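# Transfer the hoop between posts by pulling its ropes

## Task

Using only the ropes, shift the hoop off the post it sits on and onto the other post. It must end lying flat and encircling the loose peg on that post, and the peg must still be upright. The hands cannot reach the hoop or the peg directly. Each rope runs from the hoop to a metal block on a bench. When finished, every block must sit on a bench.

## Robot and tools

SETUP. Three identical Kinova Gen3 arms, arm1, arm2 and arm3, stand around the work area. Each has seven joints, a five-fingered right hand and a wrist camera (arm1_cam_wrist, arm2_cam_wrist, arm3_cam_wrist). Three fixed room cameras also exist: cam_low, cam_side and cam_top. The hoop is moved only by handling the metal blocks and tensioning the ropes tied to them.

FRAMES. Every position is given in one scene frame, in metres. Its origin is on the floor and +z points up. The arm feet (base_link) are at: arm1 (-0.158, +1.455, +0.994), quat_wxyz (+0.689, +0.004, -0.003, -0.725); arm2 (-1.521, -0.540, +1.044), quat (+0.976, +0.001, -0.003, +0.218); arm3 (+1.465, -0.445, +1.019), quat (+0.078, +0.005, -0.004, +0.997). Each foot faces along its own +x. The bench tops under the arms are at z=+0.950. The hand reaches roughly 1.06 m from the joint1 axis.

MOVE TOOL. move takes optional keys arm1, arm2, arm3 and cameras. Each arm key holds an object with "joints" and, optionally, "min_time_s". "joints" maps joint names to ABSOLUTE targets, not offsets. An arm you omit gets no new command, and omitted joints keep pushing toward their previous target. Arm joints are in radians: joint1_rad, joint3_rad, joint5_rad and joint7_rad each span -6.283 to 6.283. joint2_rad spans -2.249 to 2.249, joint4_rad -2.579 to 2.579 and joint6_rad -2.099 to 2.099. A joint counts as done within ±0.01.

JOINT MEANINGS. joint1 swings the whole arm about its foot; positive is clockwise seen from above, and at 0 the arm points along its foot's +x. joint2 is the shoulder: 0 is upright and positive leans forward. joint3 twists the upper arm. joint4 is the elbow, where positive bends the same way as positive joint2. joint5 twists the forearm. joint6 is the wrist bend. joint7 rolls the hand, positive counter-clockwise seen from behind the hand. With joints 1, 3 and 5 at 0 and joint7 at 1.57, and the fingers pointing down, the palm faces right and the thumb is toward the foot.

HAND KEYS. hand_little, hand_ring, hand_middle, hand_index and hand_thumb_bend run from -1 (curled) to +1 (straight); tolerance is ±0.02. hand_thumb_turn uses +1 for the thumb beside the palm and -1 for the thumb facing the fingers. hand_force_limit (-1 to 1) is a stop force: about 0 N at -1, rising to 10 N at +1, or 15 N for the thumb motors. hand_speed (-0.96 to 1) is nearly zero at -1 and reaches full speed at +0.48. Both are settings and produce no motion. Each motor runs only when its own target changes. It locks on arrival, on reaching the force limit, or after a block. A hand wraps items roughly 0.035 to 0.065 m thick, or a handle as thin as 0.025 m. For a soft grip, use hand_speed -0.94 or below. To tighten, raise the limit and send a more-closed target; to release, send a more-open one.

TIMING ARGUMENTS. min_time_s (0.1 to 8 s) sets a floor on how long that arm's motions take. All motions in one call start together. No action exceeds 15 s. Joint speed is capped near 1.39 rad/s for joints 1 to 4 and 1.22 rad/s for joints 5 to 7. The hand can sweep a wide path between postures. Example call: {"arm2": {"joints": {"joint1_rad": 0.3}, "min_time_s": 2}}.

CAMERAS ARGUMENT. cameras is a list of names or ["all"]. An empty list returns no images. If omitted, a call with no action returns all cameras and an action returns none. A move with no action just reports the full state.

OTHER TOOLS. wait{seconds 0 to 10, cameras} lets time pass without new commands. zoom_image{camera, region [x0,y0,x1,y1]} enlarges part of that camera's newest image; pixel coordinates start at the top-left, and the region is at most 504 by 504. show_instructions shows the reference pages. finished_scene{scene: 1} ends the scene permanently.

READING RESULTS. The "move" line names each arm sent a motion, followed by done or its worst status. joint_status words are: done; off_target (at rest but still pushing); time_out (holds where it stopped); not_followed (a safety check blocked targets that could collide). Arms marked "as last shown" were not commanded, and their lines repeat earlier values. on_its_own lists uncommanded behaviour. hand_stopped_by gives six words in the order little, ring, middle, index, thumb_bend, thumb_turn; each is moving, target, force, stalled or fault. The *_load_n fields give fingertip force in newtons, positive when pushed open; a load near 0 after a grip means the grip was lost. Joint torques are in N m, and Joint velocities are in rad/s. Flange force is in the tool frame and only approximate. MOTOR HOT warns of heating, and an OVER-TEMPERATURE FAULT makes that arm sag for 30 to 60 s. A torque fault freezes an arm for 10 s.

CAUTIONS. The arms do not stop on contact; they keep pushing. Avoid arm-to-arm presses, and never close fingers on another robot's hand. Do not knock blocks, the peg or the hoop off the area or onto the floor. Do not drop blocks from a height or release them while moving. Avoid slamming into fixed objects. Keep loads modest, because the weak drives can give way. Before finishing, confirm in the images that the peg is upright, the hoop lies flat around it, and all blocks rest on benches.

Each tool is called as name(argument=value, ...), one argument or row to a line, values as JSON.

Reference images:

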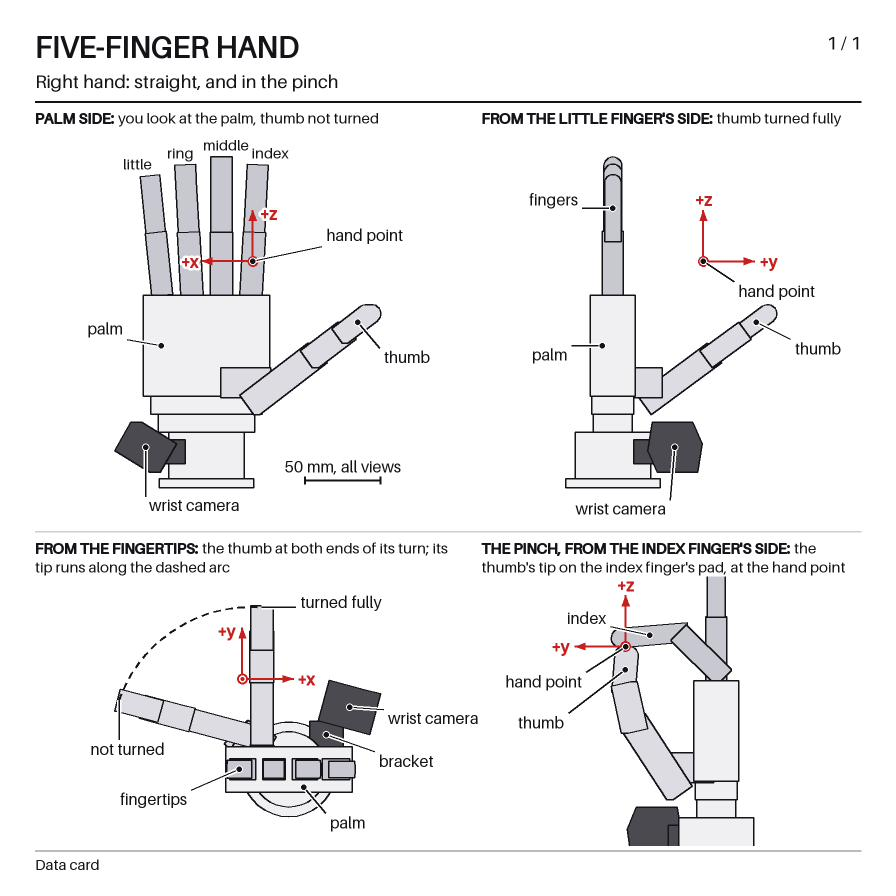

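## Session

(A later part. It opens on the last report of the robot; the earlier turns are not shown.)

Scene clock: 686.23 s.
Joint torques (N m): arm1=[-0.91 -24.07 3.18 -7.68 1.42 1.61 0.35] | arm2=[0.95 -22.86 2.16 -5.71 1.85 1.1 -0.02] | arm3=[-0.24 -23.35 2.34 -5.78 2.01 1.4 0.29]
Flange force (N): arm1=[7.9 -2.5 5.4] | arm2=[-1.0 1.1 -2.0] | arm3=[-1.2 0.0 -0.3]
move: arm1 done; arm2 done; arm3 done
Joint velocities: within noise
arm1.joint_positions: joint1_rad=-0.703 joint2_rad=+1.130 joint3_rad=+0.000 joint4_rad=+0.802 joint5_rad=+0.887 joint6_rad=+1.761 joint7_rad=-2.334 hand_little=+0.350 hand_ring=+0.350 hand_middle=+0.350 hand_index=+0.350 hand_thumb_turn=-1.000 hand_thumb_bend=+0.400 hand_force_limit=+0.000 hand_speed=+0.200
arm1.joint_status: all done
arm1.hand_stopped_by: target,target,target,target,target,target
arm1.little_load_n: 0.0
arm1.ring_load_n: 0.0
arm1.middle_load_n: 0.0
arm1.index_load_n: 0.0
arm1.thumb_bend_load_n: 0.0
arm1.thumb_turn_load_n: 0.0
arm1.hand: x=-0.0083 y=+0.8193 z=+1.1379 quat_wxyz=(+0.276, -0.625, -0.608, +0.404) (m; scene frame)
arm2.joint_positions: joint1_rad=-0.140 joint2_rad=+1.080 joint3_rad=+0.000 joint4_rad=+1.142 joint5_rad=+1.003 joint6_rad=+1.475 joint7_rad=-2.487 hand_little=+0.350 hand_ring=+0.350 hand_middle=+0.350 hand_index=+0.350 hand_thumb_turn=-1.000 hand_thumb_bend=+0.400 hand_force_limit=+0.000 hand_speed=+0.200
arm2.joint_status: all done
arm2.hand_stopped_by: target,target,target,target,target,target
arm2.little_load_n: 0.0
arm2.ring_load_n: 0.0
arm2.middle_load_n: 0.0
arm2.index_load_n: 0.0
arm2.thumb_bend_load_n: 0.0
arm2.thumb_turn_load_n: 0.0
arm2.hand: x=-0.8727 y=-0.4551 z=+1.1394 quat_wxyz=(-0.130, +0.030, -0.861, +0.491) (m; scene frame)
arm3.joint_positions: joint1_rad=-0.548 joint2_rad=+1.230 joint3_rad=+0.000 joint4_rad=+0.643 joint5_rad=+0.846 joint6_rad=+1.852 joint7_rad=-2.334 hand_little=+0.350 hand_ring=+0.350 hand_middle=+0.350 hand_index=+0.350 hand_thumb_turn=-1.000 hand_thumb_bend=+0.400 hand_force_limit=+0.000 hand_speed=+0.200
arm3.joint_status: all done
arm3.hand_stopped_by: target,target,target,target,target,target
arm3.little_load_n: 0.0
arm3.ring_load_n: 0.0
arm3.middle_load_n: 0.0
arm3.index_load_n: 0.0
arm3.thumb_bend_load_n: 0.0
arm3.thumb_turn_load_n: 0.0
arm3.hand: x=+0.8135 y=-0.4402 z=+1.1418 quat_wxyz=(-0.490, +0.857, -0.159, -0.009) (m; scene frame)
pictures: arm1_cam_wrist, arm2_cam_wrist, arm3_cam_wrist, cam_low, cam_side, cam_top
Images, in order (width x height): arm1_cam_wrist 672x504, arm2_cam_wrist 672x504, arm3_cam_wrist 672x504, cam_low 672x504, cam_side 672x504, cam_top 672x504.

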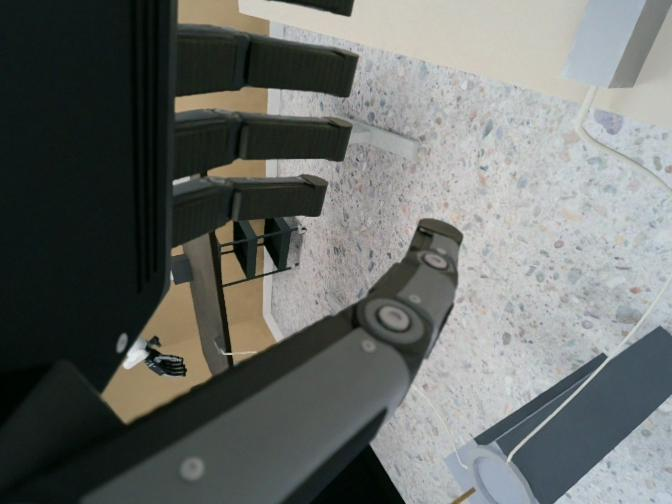

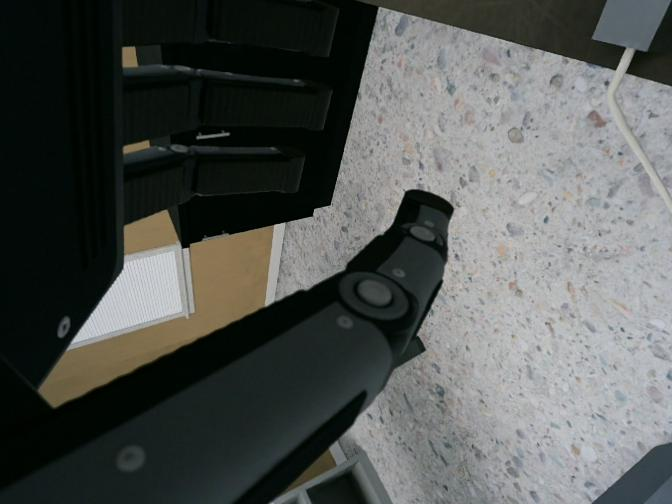

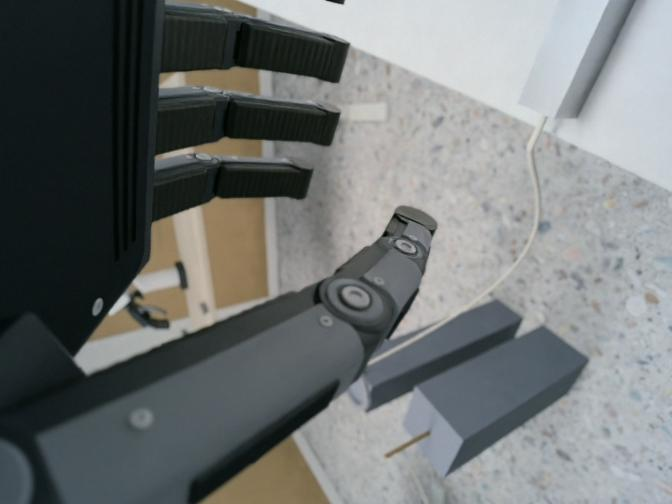

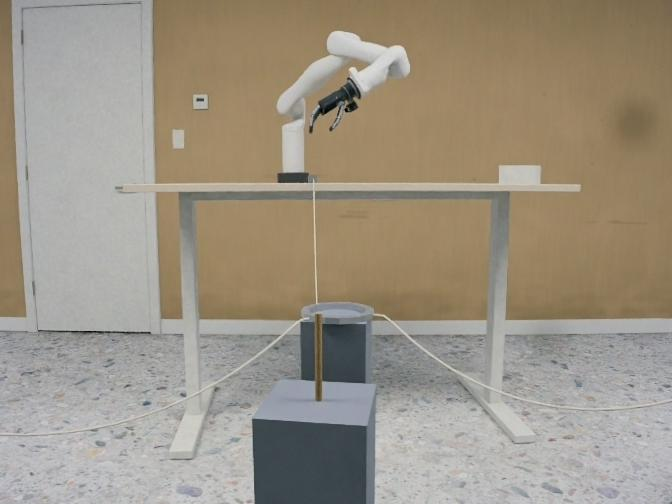

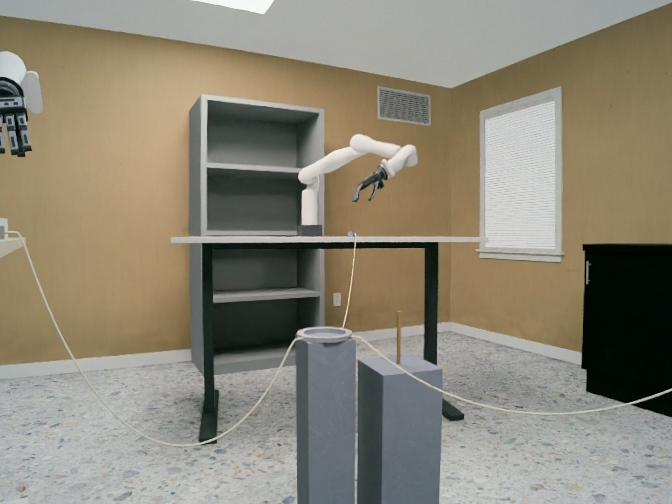

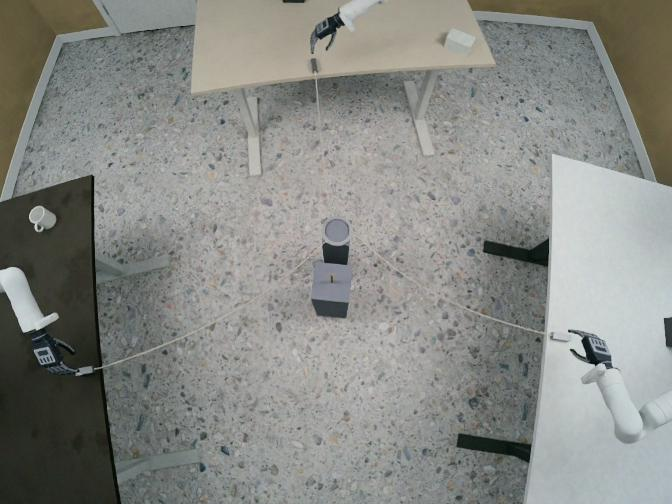

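move(
  arm1={"joints":{"joint2_rad":1.334},"min_time_s":1.2},
  arm2={"joints":{"joint2_rad":1.286},"min_time_s":1.2},
  arm3={"joints":{"joint2_rad":1.433},"min_time_s":1.2},
  cameras=["arm1_cam_wrist","arm2_cam_wrist","arm3_cam_wrist","cam_top","cam_low"],
)

Scene clock: 693.00 s.
Joint torques (N m): arm1=[-0.98 -24.37 3.28 -6.69 1.15 2.01 0.36] | arm2=[0.88 -22.92 2.34 -4.36 1.52 1.51 -0.03] | arm3=[-0.3 -23.35 2.45 -4.89 1.84 1.81 0.28]
Flange force (N): arm1=[7.8 -2.6 5.4] | arm2=[-0.8 0.8 -1.8] | arm3=[-1.4 0.0 -0.4]
move: arm1 done; arm2 done; arm3 done
Joint velocities: within noise
arm1.joint_positions: joint1_rad=-0.703 joint2_rad=+1.334 joint3_rad=+0.000 joint4_rad=+0.802 joint5_rad=+0.887 joint6_rad=+1.761 joint7_rad=-2.334 hand_little=+0.350 hand_ring=+0.350 hand_middle=+0.350 hand_index=+0.350 hand_thumb_turn=-1.000 hand_thumb_bend=+0.400 hand_force_limit=+0.000 hand_speed=+0.200
arm1.joint_status: all done
arm1.hand_stopped_by: target,target,target,target,target,target
arm1.little_load_n: 0.0
arm1.ring_load_n: 0.0
arm1.middle_load_n: 0.0
arm1.index_load_n: 0.0
arm1.thumb_bend_load_n: 0.0
arm1.thumb_turn_load_n: 0.0
arm1.hand: x=-0.0321 y=+0.8520 z=+1.0197 quat_wxyz=(+0.362, -0.574, -0.621, +0.391) (m; scene frame)
arm2.joint_positions: joint1_rad=-0.140 joint2_rad=+1.286 joint3_rad=+0.000 joint4_rad=+1.142 joint5_rad=+1.003 joint6_rad=+1.475 joint7_rad=-2.487 hand_little=+0.350 hand_ring=+0.350 hand_middle=+0.350 hand_index=+0.350 hand_thumb_turn=-1.000 hand_thumb_bend=+0.400 hand_force_limit=+0.000 hand_speed=+0.200
arm2.joint_status: all done
arm2.hand_stopped_by: target,target,target,target,target,target
arm2.little_load_n: 0.0
arm2.ring_load_n: 0.0
arm2.middle_load_n: 0.0
arm2.index_load_n: 0.0
arm2.thumb_bend_load_n: 0.0
arm2.thumb_turn_load_n: 0.0
arm2.hand: x=-0.9156 y=-0.4833 z=+1.0226 quat_wxyz=(-0.054, +0.079, -0.840, +0.534) (m; scene frame)
arm3.joint_positions: joint1_rad=-0.548 joint2_rad=+1.433 joint3_rad=+0.000 joint4_rad=+0.643 joint5_rad=+0.846 joint6_rad=+1.852 joint7_rad=-2.334 hand_little=+0.350 hand_ring=+0.350 hand_middle=+0.350 hand_index=+0.350 hand_thumb_turn=-1.000 hand_thumb_bend=+0.400 hand_force_limit=+0.000 hand_speed=+0.200
arm3.joint_status: all done
arm3.hand_stopped_by: target,target,target,target,target,target
arm3.little_load_n: 0.0
arm3.ring_load_n: 0.0
arm3.middle_load_n: 0.0
arm3.index_load_n: 0.0
arm3.thumb_bend_load_n: 0.0
arm3.thumb_turn_load_n: 0.0
arm3.hand: x=+0.8550 y=-0.4217 z=+1.0240 quat_wxyz=(-0.535, +0.835, -0.113, +0.066) (m; scene frame)
pictures: arm1_cam_wrist, arm2_cam_wrist, arm3_cam_wrist, cam_low, cam_top
Images, in order (width x height): arm1_cam_wrist 672x504, arm2_cam_wrist 672x504, arm3_cam_wrist 672x504, cam_low 672x504, cam_top 672x504.

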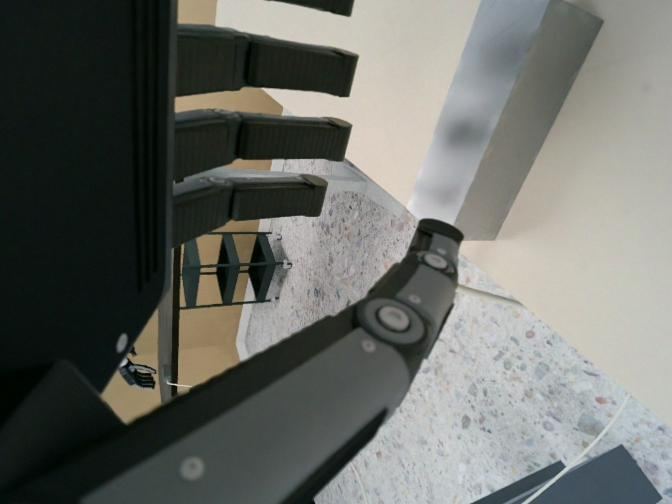

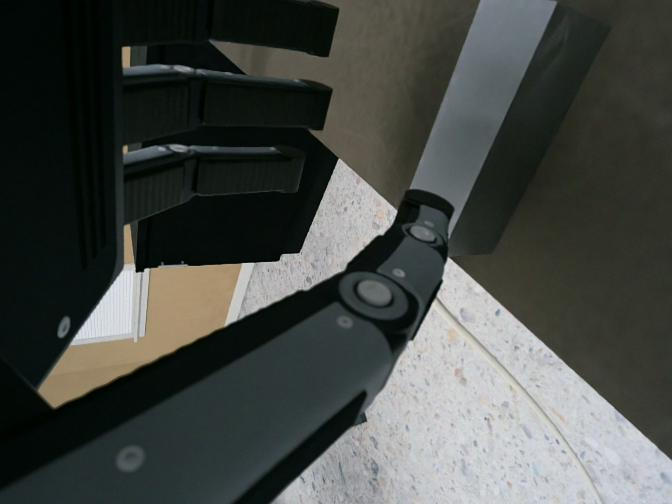

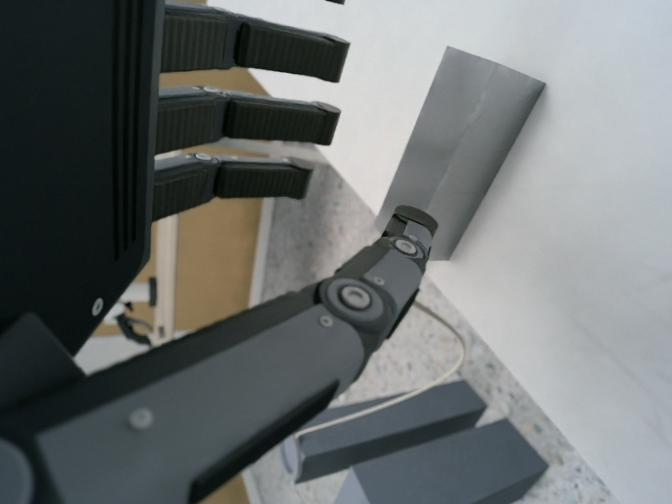

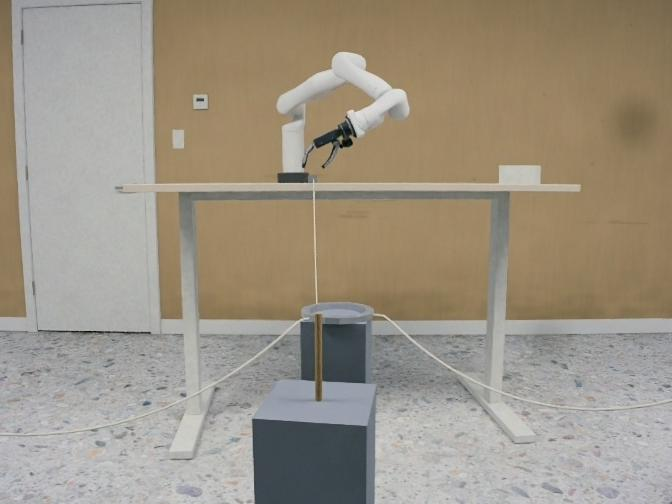

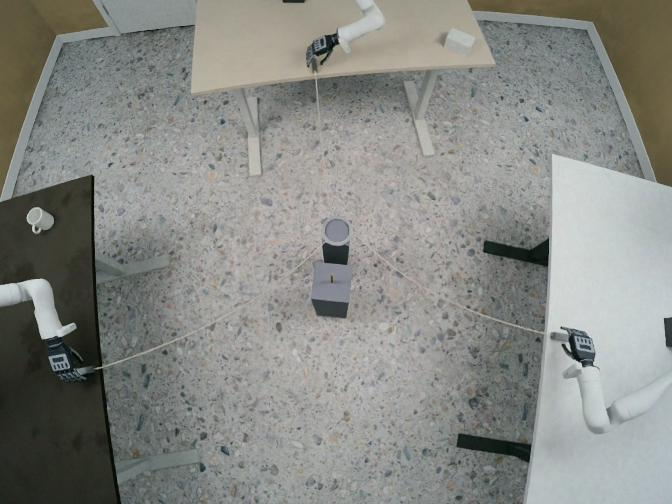

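zoom_image(
  camera="cam_low",
  region=[270, 90, 390, 200],
)

zoom_image(
  camera="cam_top",
  region=[40, 320, 120, 400],
)

zoom_image(
  camera="cam_top",
  region=[530, 300, 610, 380],
)

zoom_image(
  camera="cam_top",
  region=[280, 20, 360, 100],
)

Scaled by 4.200 from the camera's 672x504 image, which has a finer 960x720 frame.

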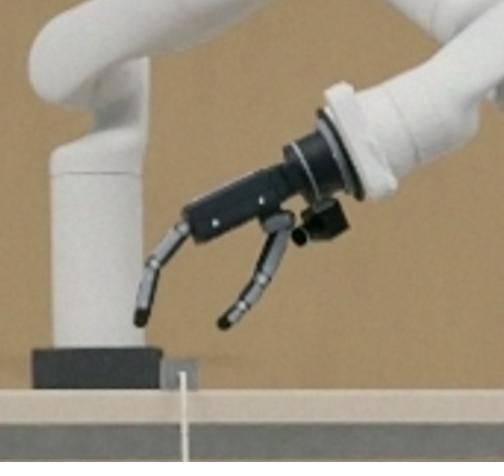

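Scaled by 6.300 from the camera's 672x504 image, which has a finer 960x720 frame.

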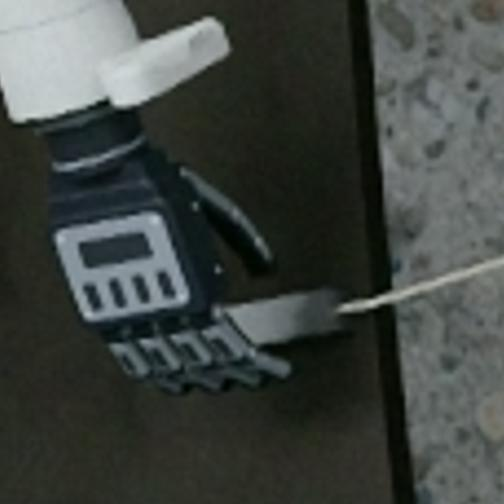

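Scaled by 6.300 from the camera's 672x504 image, which has a finer 960x720 frame.

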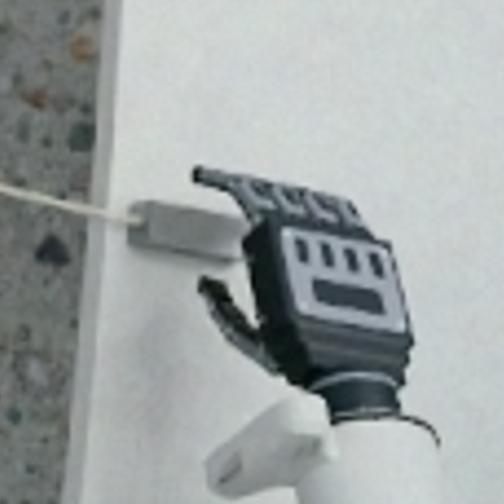

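Scaled by 6.300 from the camera's 672x504 image, which has a finer 960x720 frame.

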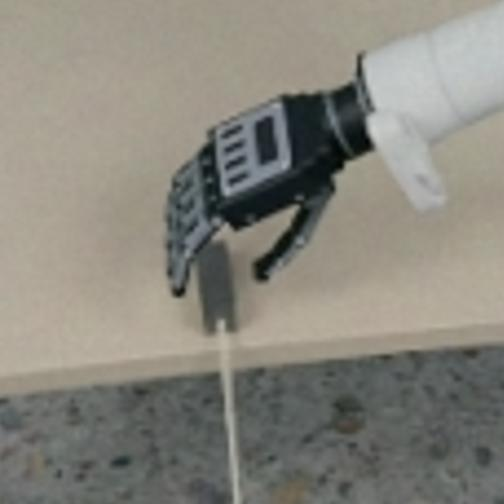

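move(
  arm1={"joints":{"joint2_rad":1.415,"joint4_rad":0.759},"min_time_s":1.5},
  arm2={"joints":{"joint2_rad":1.378,"joint4_rad":1.088},"min_time_s":1.5},
  arm3={"joints":{"joint2_rad":1.533,"joint4_rad":0.567},"min_time_s":1.5},
  cameras=["arm1_cam_wrist","arm2_cam_wrist","arm3_cam_wrist","cam_low","cam_top"],
)

zoom_image(
  camera="cam_low",
  region=[270, 90, 390, 200],
)

zoom_image(
  camera="cam_top",
  region=[40, 320, 120, 400],
)

zoom_image(
  camera="cam_top",
  region=[530, 300, 610, 380],
)

Scene clock: 780.20 s.
Joint torques (N m): arm1=[-0.94 -24.49 3.29 -6.41 1.12 2.14 0.37] | arm2=[0.83 -23.06 2.38 -4.09 1.48 1.57 -0.04] | arm3=[-0.29 -23.32 2.46 -4.68 1.8 1.87 0.28]
Flange force (N): arm1=[8.0 -2.8 5.3] | arm2=[-0.9 0.8 -1.8] | arm3=[-1.9 0.2 -0.7]
move: arm1 done; arm2 done; arm3 done
Joint velocities: within noise
arm1.joint_positions: joint1_rad=-0.703 joint2_rad=+1.415 joint3_rad=+0.000 joint4_rad=+0.759 joint5_rad=+0.887 joint6_rad=+1.761 joint7_rad=-2.334 hand_little=+0.350 hand_ring=+0.350 hand_middle=+0.350 hand_index=+0.350 hand_thumb_turn=-1.000 hand_thumb_bend=+0.400 hand_force_limit=+0.000 hand_speed=+0.200
arm1.joint_status: all done
arm1.hand_stopped_by: target,target,target,target,target,target
arm1.little_load_n: 0.0
arm1.ring_load_n: 0.0
arm1.middle_load_n: 0.0
arm1.index_load_n: 0.0
arm1.thumb_bend_load_n: 0.5
arm1.thumb_turn_load_n: 0.0
arm1.hand: x=-0.0360 y=+0.8577 z=+0.9809 quat_wxyz=(+0.378, -0.564, -0.623, +0.389) (m; scene frame)
arm2.joint_positions: joint1_rad=-0.140 joint2_rad=+1.378 joint3_rad=+0.000 joint4_rad=+1.088 joint5_rad=+1.003 joint6_rad=+1.475 joint7_rad=-2.487 hand_little=+0.350 hand_ring=+0.350 hand_middle=+0.350 hand_index=+0.350 hand_thumb_turn=-1.000 hand_thumb_bend=+0.400 hand_force_limit=+0.000 hand_speed=+0.200
arm2.joint_status: all done
arm2.hand_stopped_by: target,target,target,target,target,target
arm2.little_load_n: 0.0
arm2.ring_load_n: 0.0
arm2.middle_load_n: 0.0
arm2.index_load_n: 0.0
arm2.thumb_bend_load_n: 0.5
arm2.thumb_turn_load_n: 0.5
arm2.hand: x=-0.9215 y=-0.4872 z=+0.9801 quat_wxyz=(-0.040, +0.088, -0.835, +0.541) (m; scene frame)
arm3.joint_positions: joint1_rad=-0.548 joint2_rad=+1.533 joint3_rad=+0.000 joint4_rad=+0.567 joint5_rad=+0.846 joint6_rad=+1.852 joint7_rad=-2.334 hand_little=+0.350 hand_ring=+0.350 hand_middle=+0.350 hand_index=+0.350 hand_thumb_turn=-1.000 hand_thumb_bend=+0.400 hand_force_limit=+0.000 hand_speed=+0.200
arm3.joint_status: all done
arm3.hand_stopped_by: target,target,target,target,target,target
arm3.little_load_n: 0.0
arm3.ring_load_n: 0.0
arm3.middle_load_n: 0.0
arm3.index_load_n: 0.0
arm3.thumb_bend_load_n: 0.0
arm3.thumb_turn_load_n: 0.0
arm3.hand: x=+0.8589 y=-0.4196 z=+0.9788 quat_wxyz=(-0.540, +0.831, -0.107, +0.075) (m; scene frame)
pictures: arm1_cam_wrist, arm2_cam_wrist, arm3_cam_wrist, cam_low, cam_top
Images, in order (width x height): arm1_cam_wrist 672x504, arm2_cam_wrist 672x504, arm3_cam_wrist 672x504, cam_low 672x504, cam_top 672x504.

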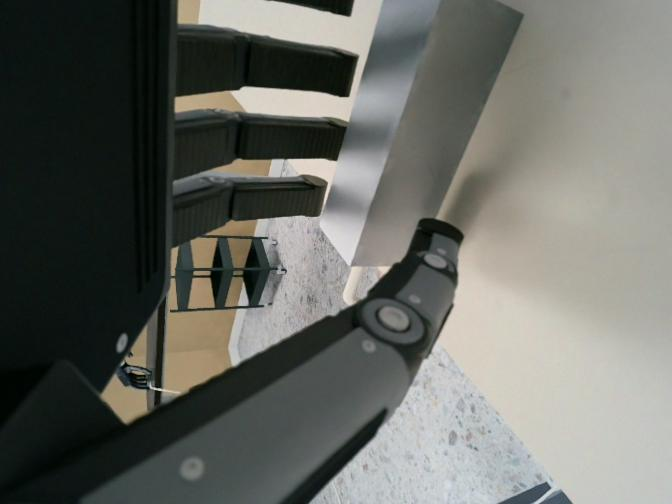

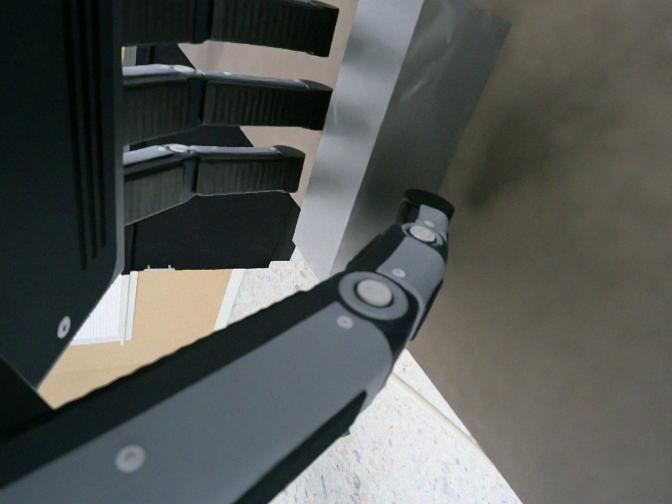

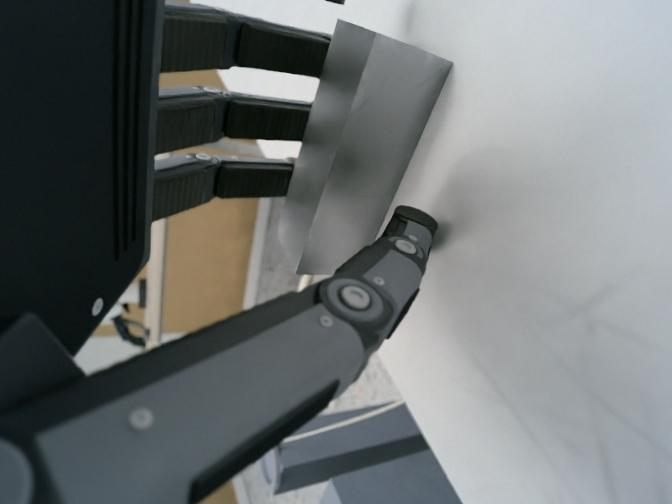

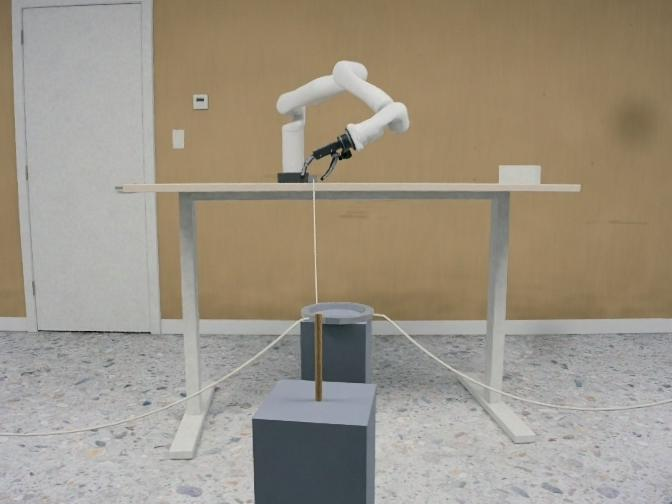

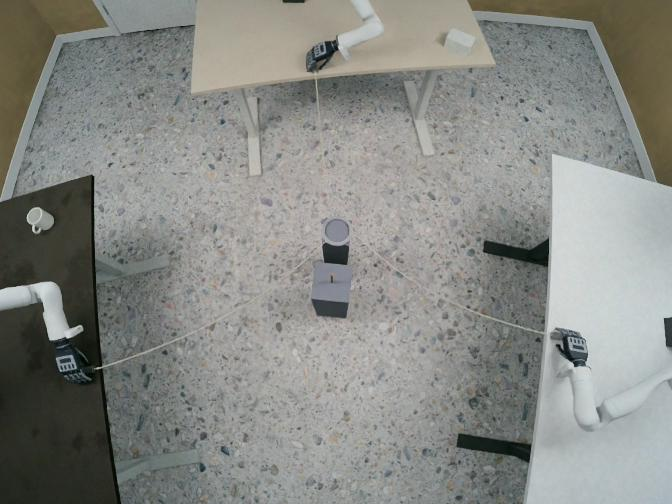

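Scaled by 4.200 from the camera's 672x504 image, which has a finer 960x720 frame.

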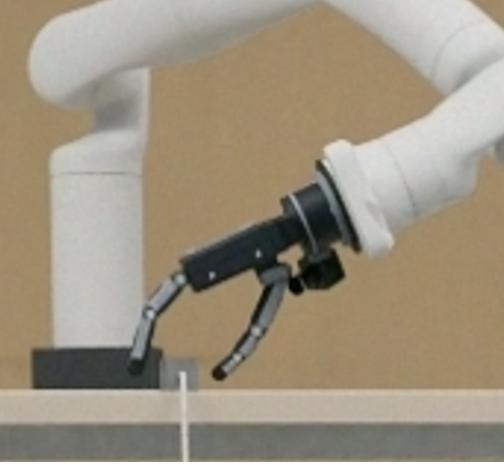

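Scaled by 6.300 from the camera's 672x504 image, which has a finer 960x720 frame.

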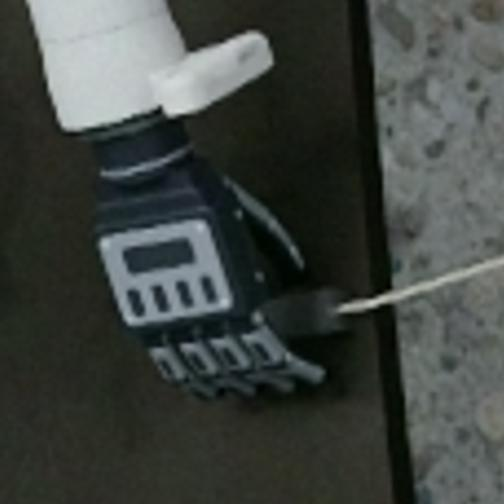

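Scaled by 6.300 from the camera's 672x504 image, which has a finer 960x720 frame.

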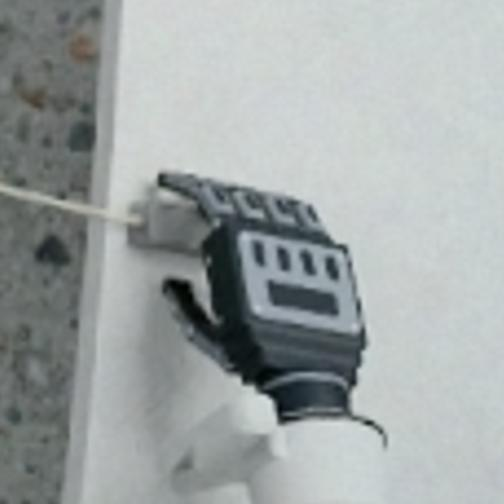

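move(
  arm1={"joints":{"hand_speed":-0.94,"hand_force_limit":-0.2,"hand_index":-0.5,"hand_middle":-0.5,"hand_ring":-0.5,"hand_little":-0.5,"hand_thumb_bend":-0.4}},
  arm2={"joints":{"hand_speed":-0.94,"hand_force_limit":-0.2,"hand_index":-0.5,"hand_middle":-0.5,"hand_ring":-0.5,"hand_little":-0.5,"hand_thumb_bend":-0.4}},
  arm3={"joints":{"hand_speed":-0.94,"hand_force_limit":-0.2,"hand_index":-0.5,"hand_middle":-0.5,"hand_ring":-0.5,"hand_little":-0.5,"hand_thumb_bend":-0.4}},
  cameras=["arm1_cam_wrist","arm2_cam_wrist","arm3_cam_wrist","cam_low","cam_top"],
)

zoom_image(
  camera="cam_low",
  region=[270, 90, 390, 200],
)

Scene clock: 804.53 s.
Joint torques (N m): arm1=[-1.01 -23.36 2.73 -6.36 0.71 1.57 0.32] | arm2=[0.76 -21.82 1.63 -4.06 1.19 0.79 -0.08] | arm3=[-0.11 -22.4 2.12 -4.66 1.58 1.33 0.3]
Flange force (N): arm1=[8.6 -5.2 4.7] | arm2=[-0.3 -1.8 -2.9] | arm3=[-0.8 -1.7 -1.5]
move: arm1 off_target; arm2 off_target; arm3 off_target
Joint velocities: within noise
arm1.joint_positions: joint1_rad=-0.703 joint2_rad=+1.415 joint3_rad=+0.000 joint4_rad=+0.759 joint5_rad=+0.887 joint6_rad=+1.761 joint7_rad=-2.334 hand_little=+0.029 hand_ring=+0.058 hand_middle=+0.069 hand_index=+0.058 hand_thumb_turn=-1.000 hand_thumb_bend=+0.252 hand_force_limit=-0.200 hand_speed=-0.940
arm1.joint_status: hand_little off_target (ended at +0.029, target -0.500); hand_ring off_target (ended at +0.058, target -0.500); hand_middle off_target (ended at +0.069, target -0.500); hand_index off_target (ended at +0.058, target -0.500); hand_thumb_bend off_target (ended at +0.252, target -0.400); the others done
arm1.hand_stopped_by: force,force,force,force,force,target
arm1.little_load_n: 4.5
arm1.ring_load_n: 2.0
arm1.middle_load_n: 1.5
arm1.index_load_n: 8.0
arm1.thumb_bend_load_n: 6.0
arm1.thumb_turn_load_n: 4.0
arm1.hand: x=-0.0360 y=+0.8577 z=+0.9809 quat_wxyz=(+0.378, -0.564, -0.623, +0.389) (m; scene frame)
arm2.joint_positions: joint1_rad=-0.140 joint2_rad=+1.378 joint3_rad=+0.000 joint4_rad=+1.088 joint5_rad=+1.003 joint6_rad=+1.475 joint7_rad=-2.487 hand_little=+0.013 hand_ring=+0.058 hand_middle=+0.064 hand_index=+0.058 hand_thumb_turn=-1.000 hand_thumb_bend=+0.253 hand_force_limit=-0.200 hand_speed=-0.940
arm2.joint_status: hand_little off_target (ended at +0.013, target -0.500); hand_ring off_target (ended at +0.058, target -0.500); hand_middle off_target (ended at +0.064, target -0.500); hand_index off_target (ended at +0.058, target -0.500); hand_thumb_bend off_target (ended at +0.253, target -0.400); the others done
arm2.hand_stopped_by: force,force,force,force,force,target
arm2.little_load_n: 4.0
arm2.ring_load_n: 2.0
arm2.middle_load_n: 3.5
arm2.index_load_n: 5.0
arm2.thumb_bend_load_n: 6.0
arm2.thumb_turn_load_n: 3.5
arm2.hand: x=-0.9215 y=-0.4871 z=+0.9801 quat_wxyz=(-0.040, +0.088, -0.835, +0.541) (m; scene frame)
arm3.joint_positions: joint1_rad=-0.548 joint2_rad=+1.533 joint3_rad=+0.000 joint4_rad=+0.567 joint5_rad=+0.846 joint6_rad=+1.852 joint7_rad=-2.334 hand_little=-0.360 hand_ring=+0.058 hand_middle=+0.069 hand_index=+0.064 hand_thumb_turn=-1.000 hand_thumb_bend=+0.252 hand_force_limit=-0.200 hand_speed=-0.940
arm3.joint_status: hand_little off_target (ended at -0.360, target -0.500); hand_ring off_target (ended at +0.058, target -0.500); hand_middle off_target (ended at +0.069, target -0.500); hand_index off_target (ended at +0.064, target -0.500); hand_thumb_bend off_target (ended at +0.252, target -0.400); the others done
arm3.hand_stopped_by: force,force,force,force,force,target
arm3.little_load_n: 4.0
arm3.ring_load_n: 1.0
arm3.middle_load_n: 1.5
arm3.index_load_n: 7.5
arm3.thumb_bend_load_n: 6.0
arm3.thumb_turn_load_n: 4.0
arm3.hand: x=+0.8589 y=-0.4196 z=+0.9788 quat_wxyz=(-0.540, +0.831, -0.107, +0.075) (m; scene frame)
pictures: arm1_cam_wrist, arm2_cam_wrist, arm3_cam_wrist, cam_low, cam_top
Images, in order (width x height): arm1_cam_wrist 672x504, arm2_cam_wrist 672x504, arm3_cam_wrist 672x504, cam_low 672x504, cam_top 672x504.

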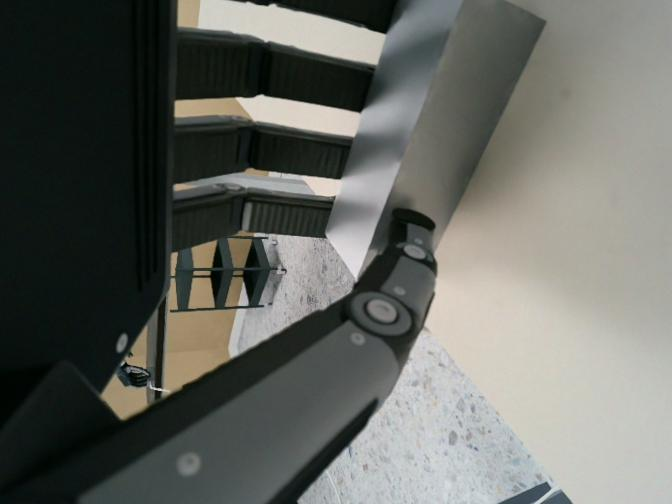

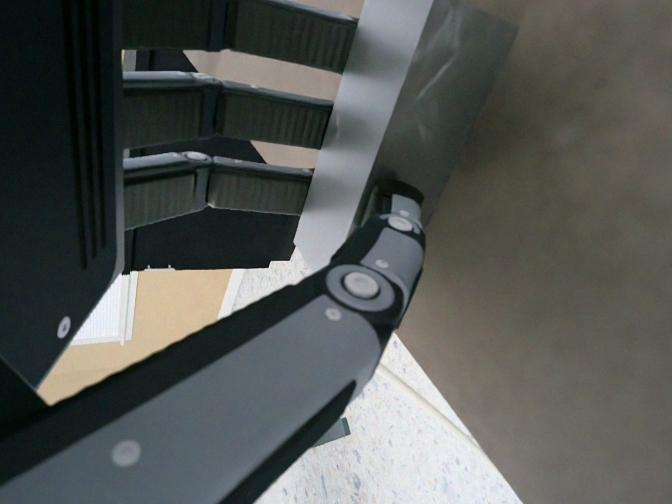

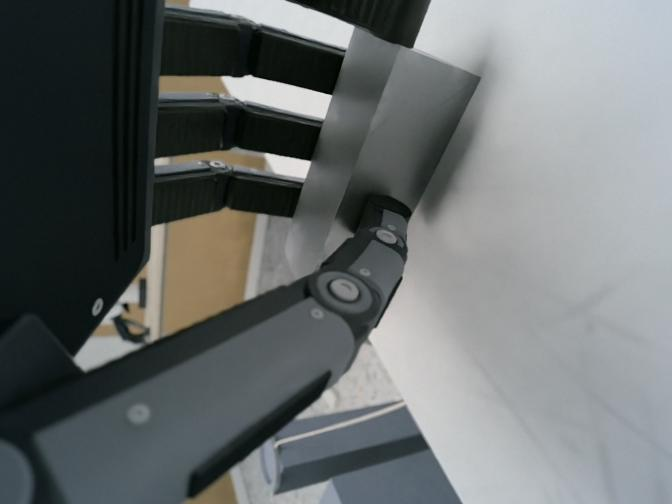

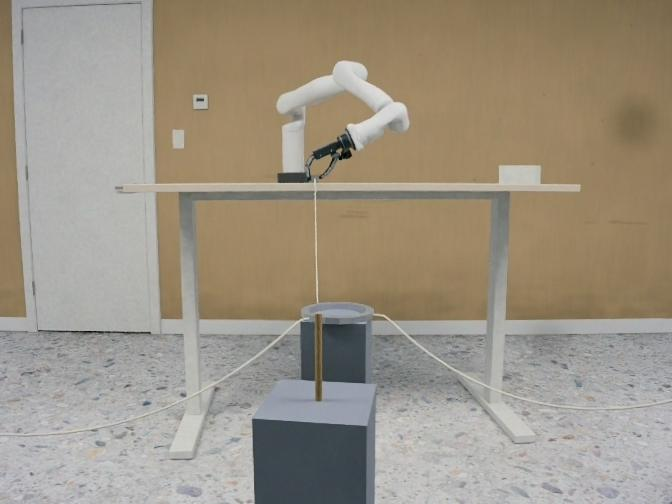

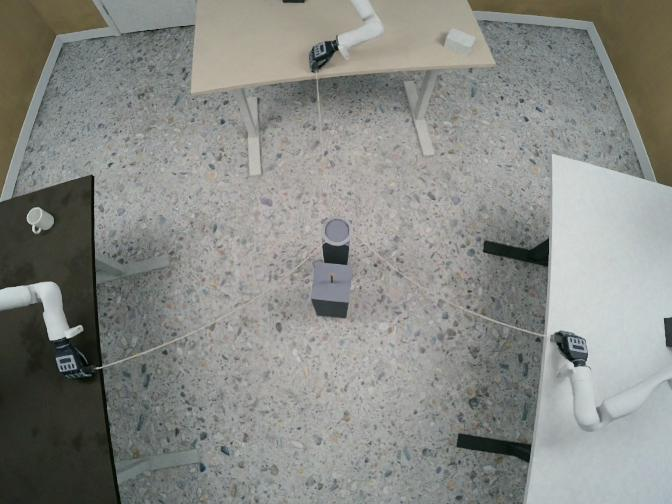

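Scaled by 4.200 from the camera's 672x504 image, which has a finer 960x720 frame.

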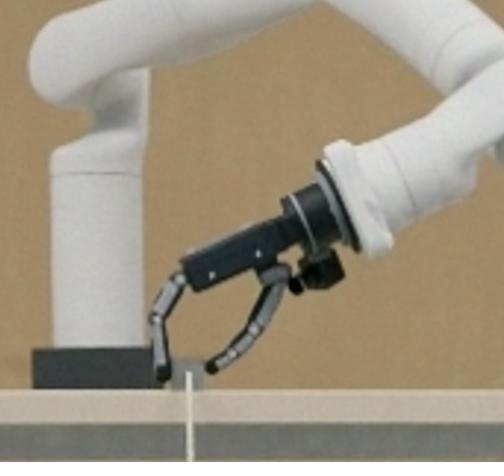

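move(
  arm1={"joints":{"joint2_rad":1.30},"min_time_s":1.5},
  arm2={"joints":{"joint2_rad":1.26},"min_time_s":1.5},
  arm3={"joints":{"joint2_rad":1.42},"min_time_s":1.5},
  cameras=["arm1_cam_wrist","arm2_cam_wrist","arm3_cam_wrist","cam_low","cam_top"],
)

Scene clock: 899.60 s.
Joint torques (N m): arm1=[-0.95 -25.39 3.56 -7.26 1.55 2.14 0.36] | arm2=[0.88 -24.03 2.65 -5.09 1.9 1.62 -0.02] | arm3=[-0.28 -24.4 2.71 -5.47 2.19 1.86 0.28]
Flange force (N): arm1=[8.2 -1.7 6.1] | arm2=[-0.8 2.0 -1.3] | arm3=[-1.3 1.1 0.2]
move: arm1 done; arm2 done; arm3 done
Joint velocities: within noise
arm1.joint_positions: joint1_rad=-0.703 joint2_rad=+1.300 joint3_rad=+0.000 joint4_rad=+0.759 joint5_rad=+0.887 joint6_rad=+1.761 joint7_rad=-2.334 hand_little=+0.029 hand_ring=+0.058 hand_middle=+0.069 hand_index=+0.058 hand_thumb_turn=-1.000 hand_thumb_bend=+0.253 hand_force_limit=-0.200 hand_speed=-0.940
arm1.joint_status: all done
arm1.hand_stopped_by: force,force,force,force,force,target
arm1.little_load_n: 1.5
arm1.ring_load_n: 2.0
arm1.middle_load_n: 0.5
arm1.index_load_n: 6.0
arm1.thumb_bend_load_n: 8.0
arm1.thumb_turn_load_n: 3.5
arm1.hand: x=-0.0181 y=+0.8333 z=+1.0460 quat_wxyz=(+0.330, -0.594, -0.617, +0.397) (m; scene frame)
arm2.joint_positions: joint1_rad=-0.140 joint2_rad=+1.260 joint3_rad=+0.000 joint4_rad=+1.088 joint5_rad=+1.003 joint6_rad=+1.475 joint7_rad=-2.487 hand_little=+0.013 hand_ring=+0.058 hand_middle=+0.064 hand_index=+0.058 hand_thumb_turn=-1.000 hand_thumb_bend=+0.253 hand_force_limit=-0.200 hand_speed=-0.940
arm2.joint_status: all done
arm2.hand_stopped_by: force,force,force,force,force,target
arm2.little_load_n: 2.5
arm2.ring_load_n: 1.5
arm2.middle_load_n: 3.0
arm2.index_load_n: 4.0
arm2.thumb_bend_load_n: 8.0
arm2.thumb_turn_load_n: 3.5
arm2.hand: x=-0.8902 y=-0.4666 z=+1.0453 quat_wxyz=(-0.084, +0.060, -0.849, +0.518) (m; scene frame)
arm3.joint_positions: joint1_rad=-0.548 joint2_rad=+1.420 joint3_rad=+0.000 joint4_rad=+0.567 joint5_rad=+0.846 joint6_rad=+1.852 joint7_rad=-2.334 hand_little=-0.360 hand_ring=+0.058 hand_middle=+0.069 hand_index=+0.064 hand_thumb_turn=-1.000 hand_thumb_bend=+0.253 hand_force_limit=-0.200 hand_speed=-0.940
arm3.joint_status: all done
arm3.hand_stopped_by: force,force,force,force,force,target
arm3.little_load_n: 2.0
arm3.ring_load_n: 1.0
arm3.middle_load_n: 1.5
arm3.index_load_n: 6.0
arm3.thumb_bend_load_n: 8.5
arm3.thumb_turn_load_n: 4.0
arm3.hand: x=+0.8283 y=-0.4330 z=+1.0431 quat_wxyz=(-0.516, +0.846, -0.133, +0.033) (m; scene frame)
pictures: arm1_cam_wrist, arm2_cam_wrist, arm3_cam_wrist, cam_low, cam_top
Images, in order (width x height): arm1_cam_wrist 672x504, arm2_cam_wrist 672x504, arm3_cam_wrist 672x504, cam_low 672x504, cam_top 672x504.

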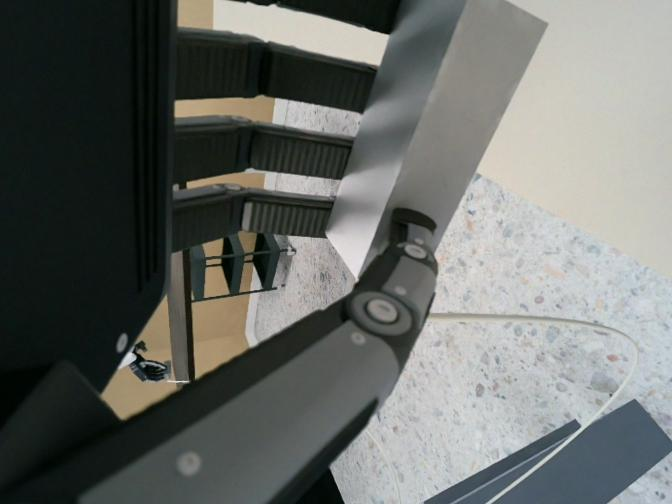

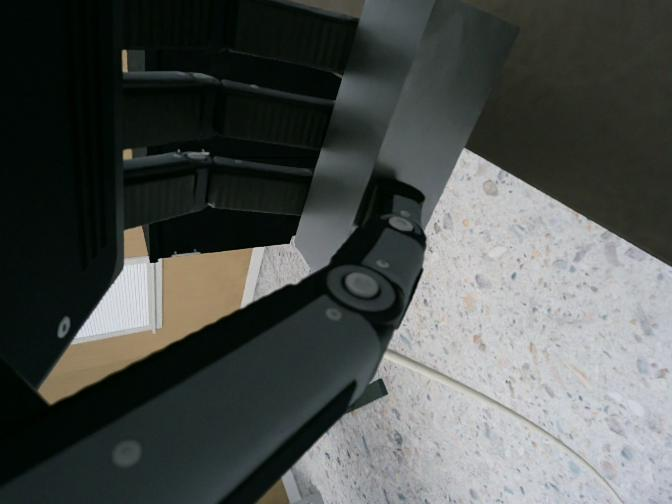

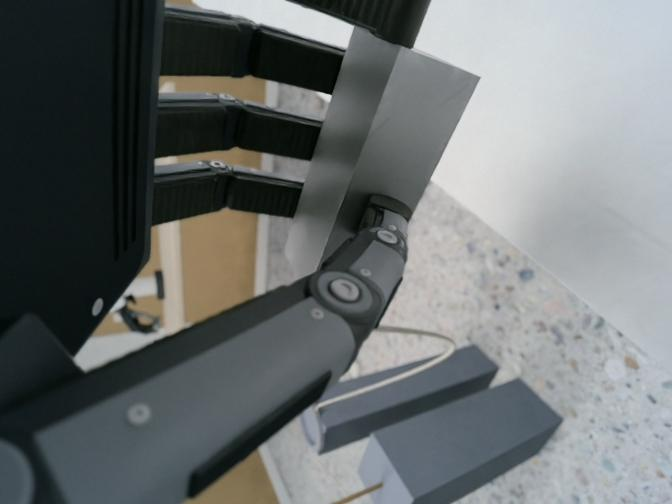

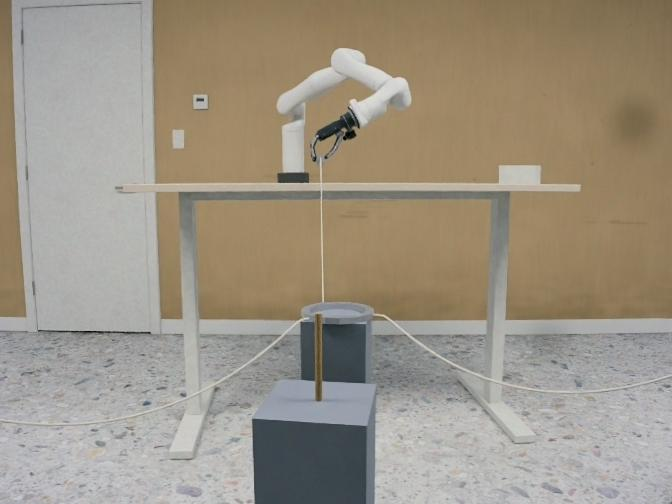

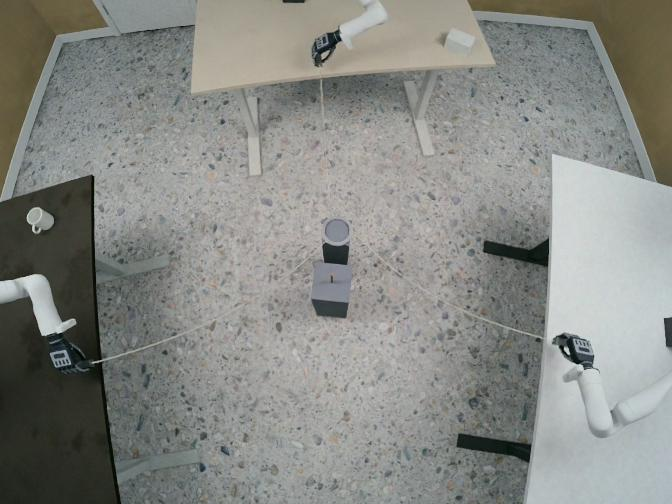

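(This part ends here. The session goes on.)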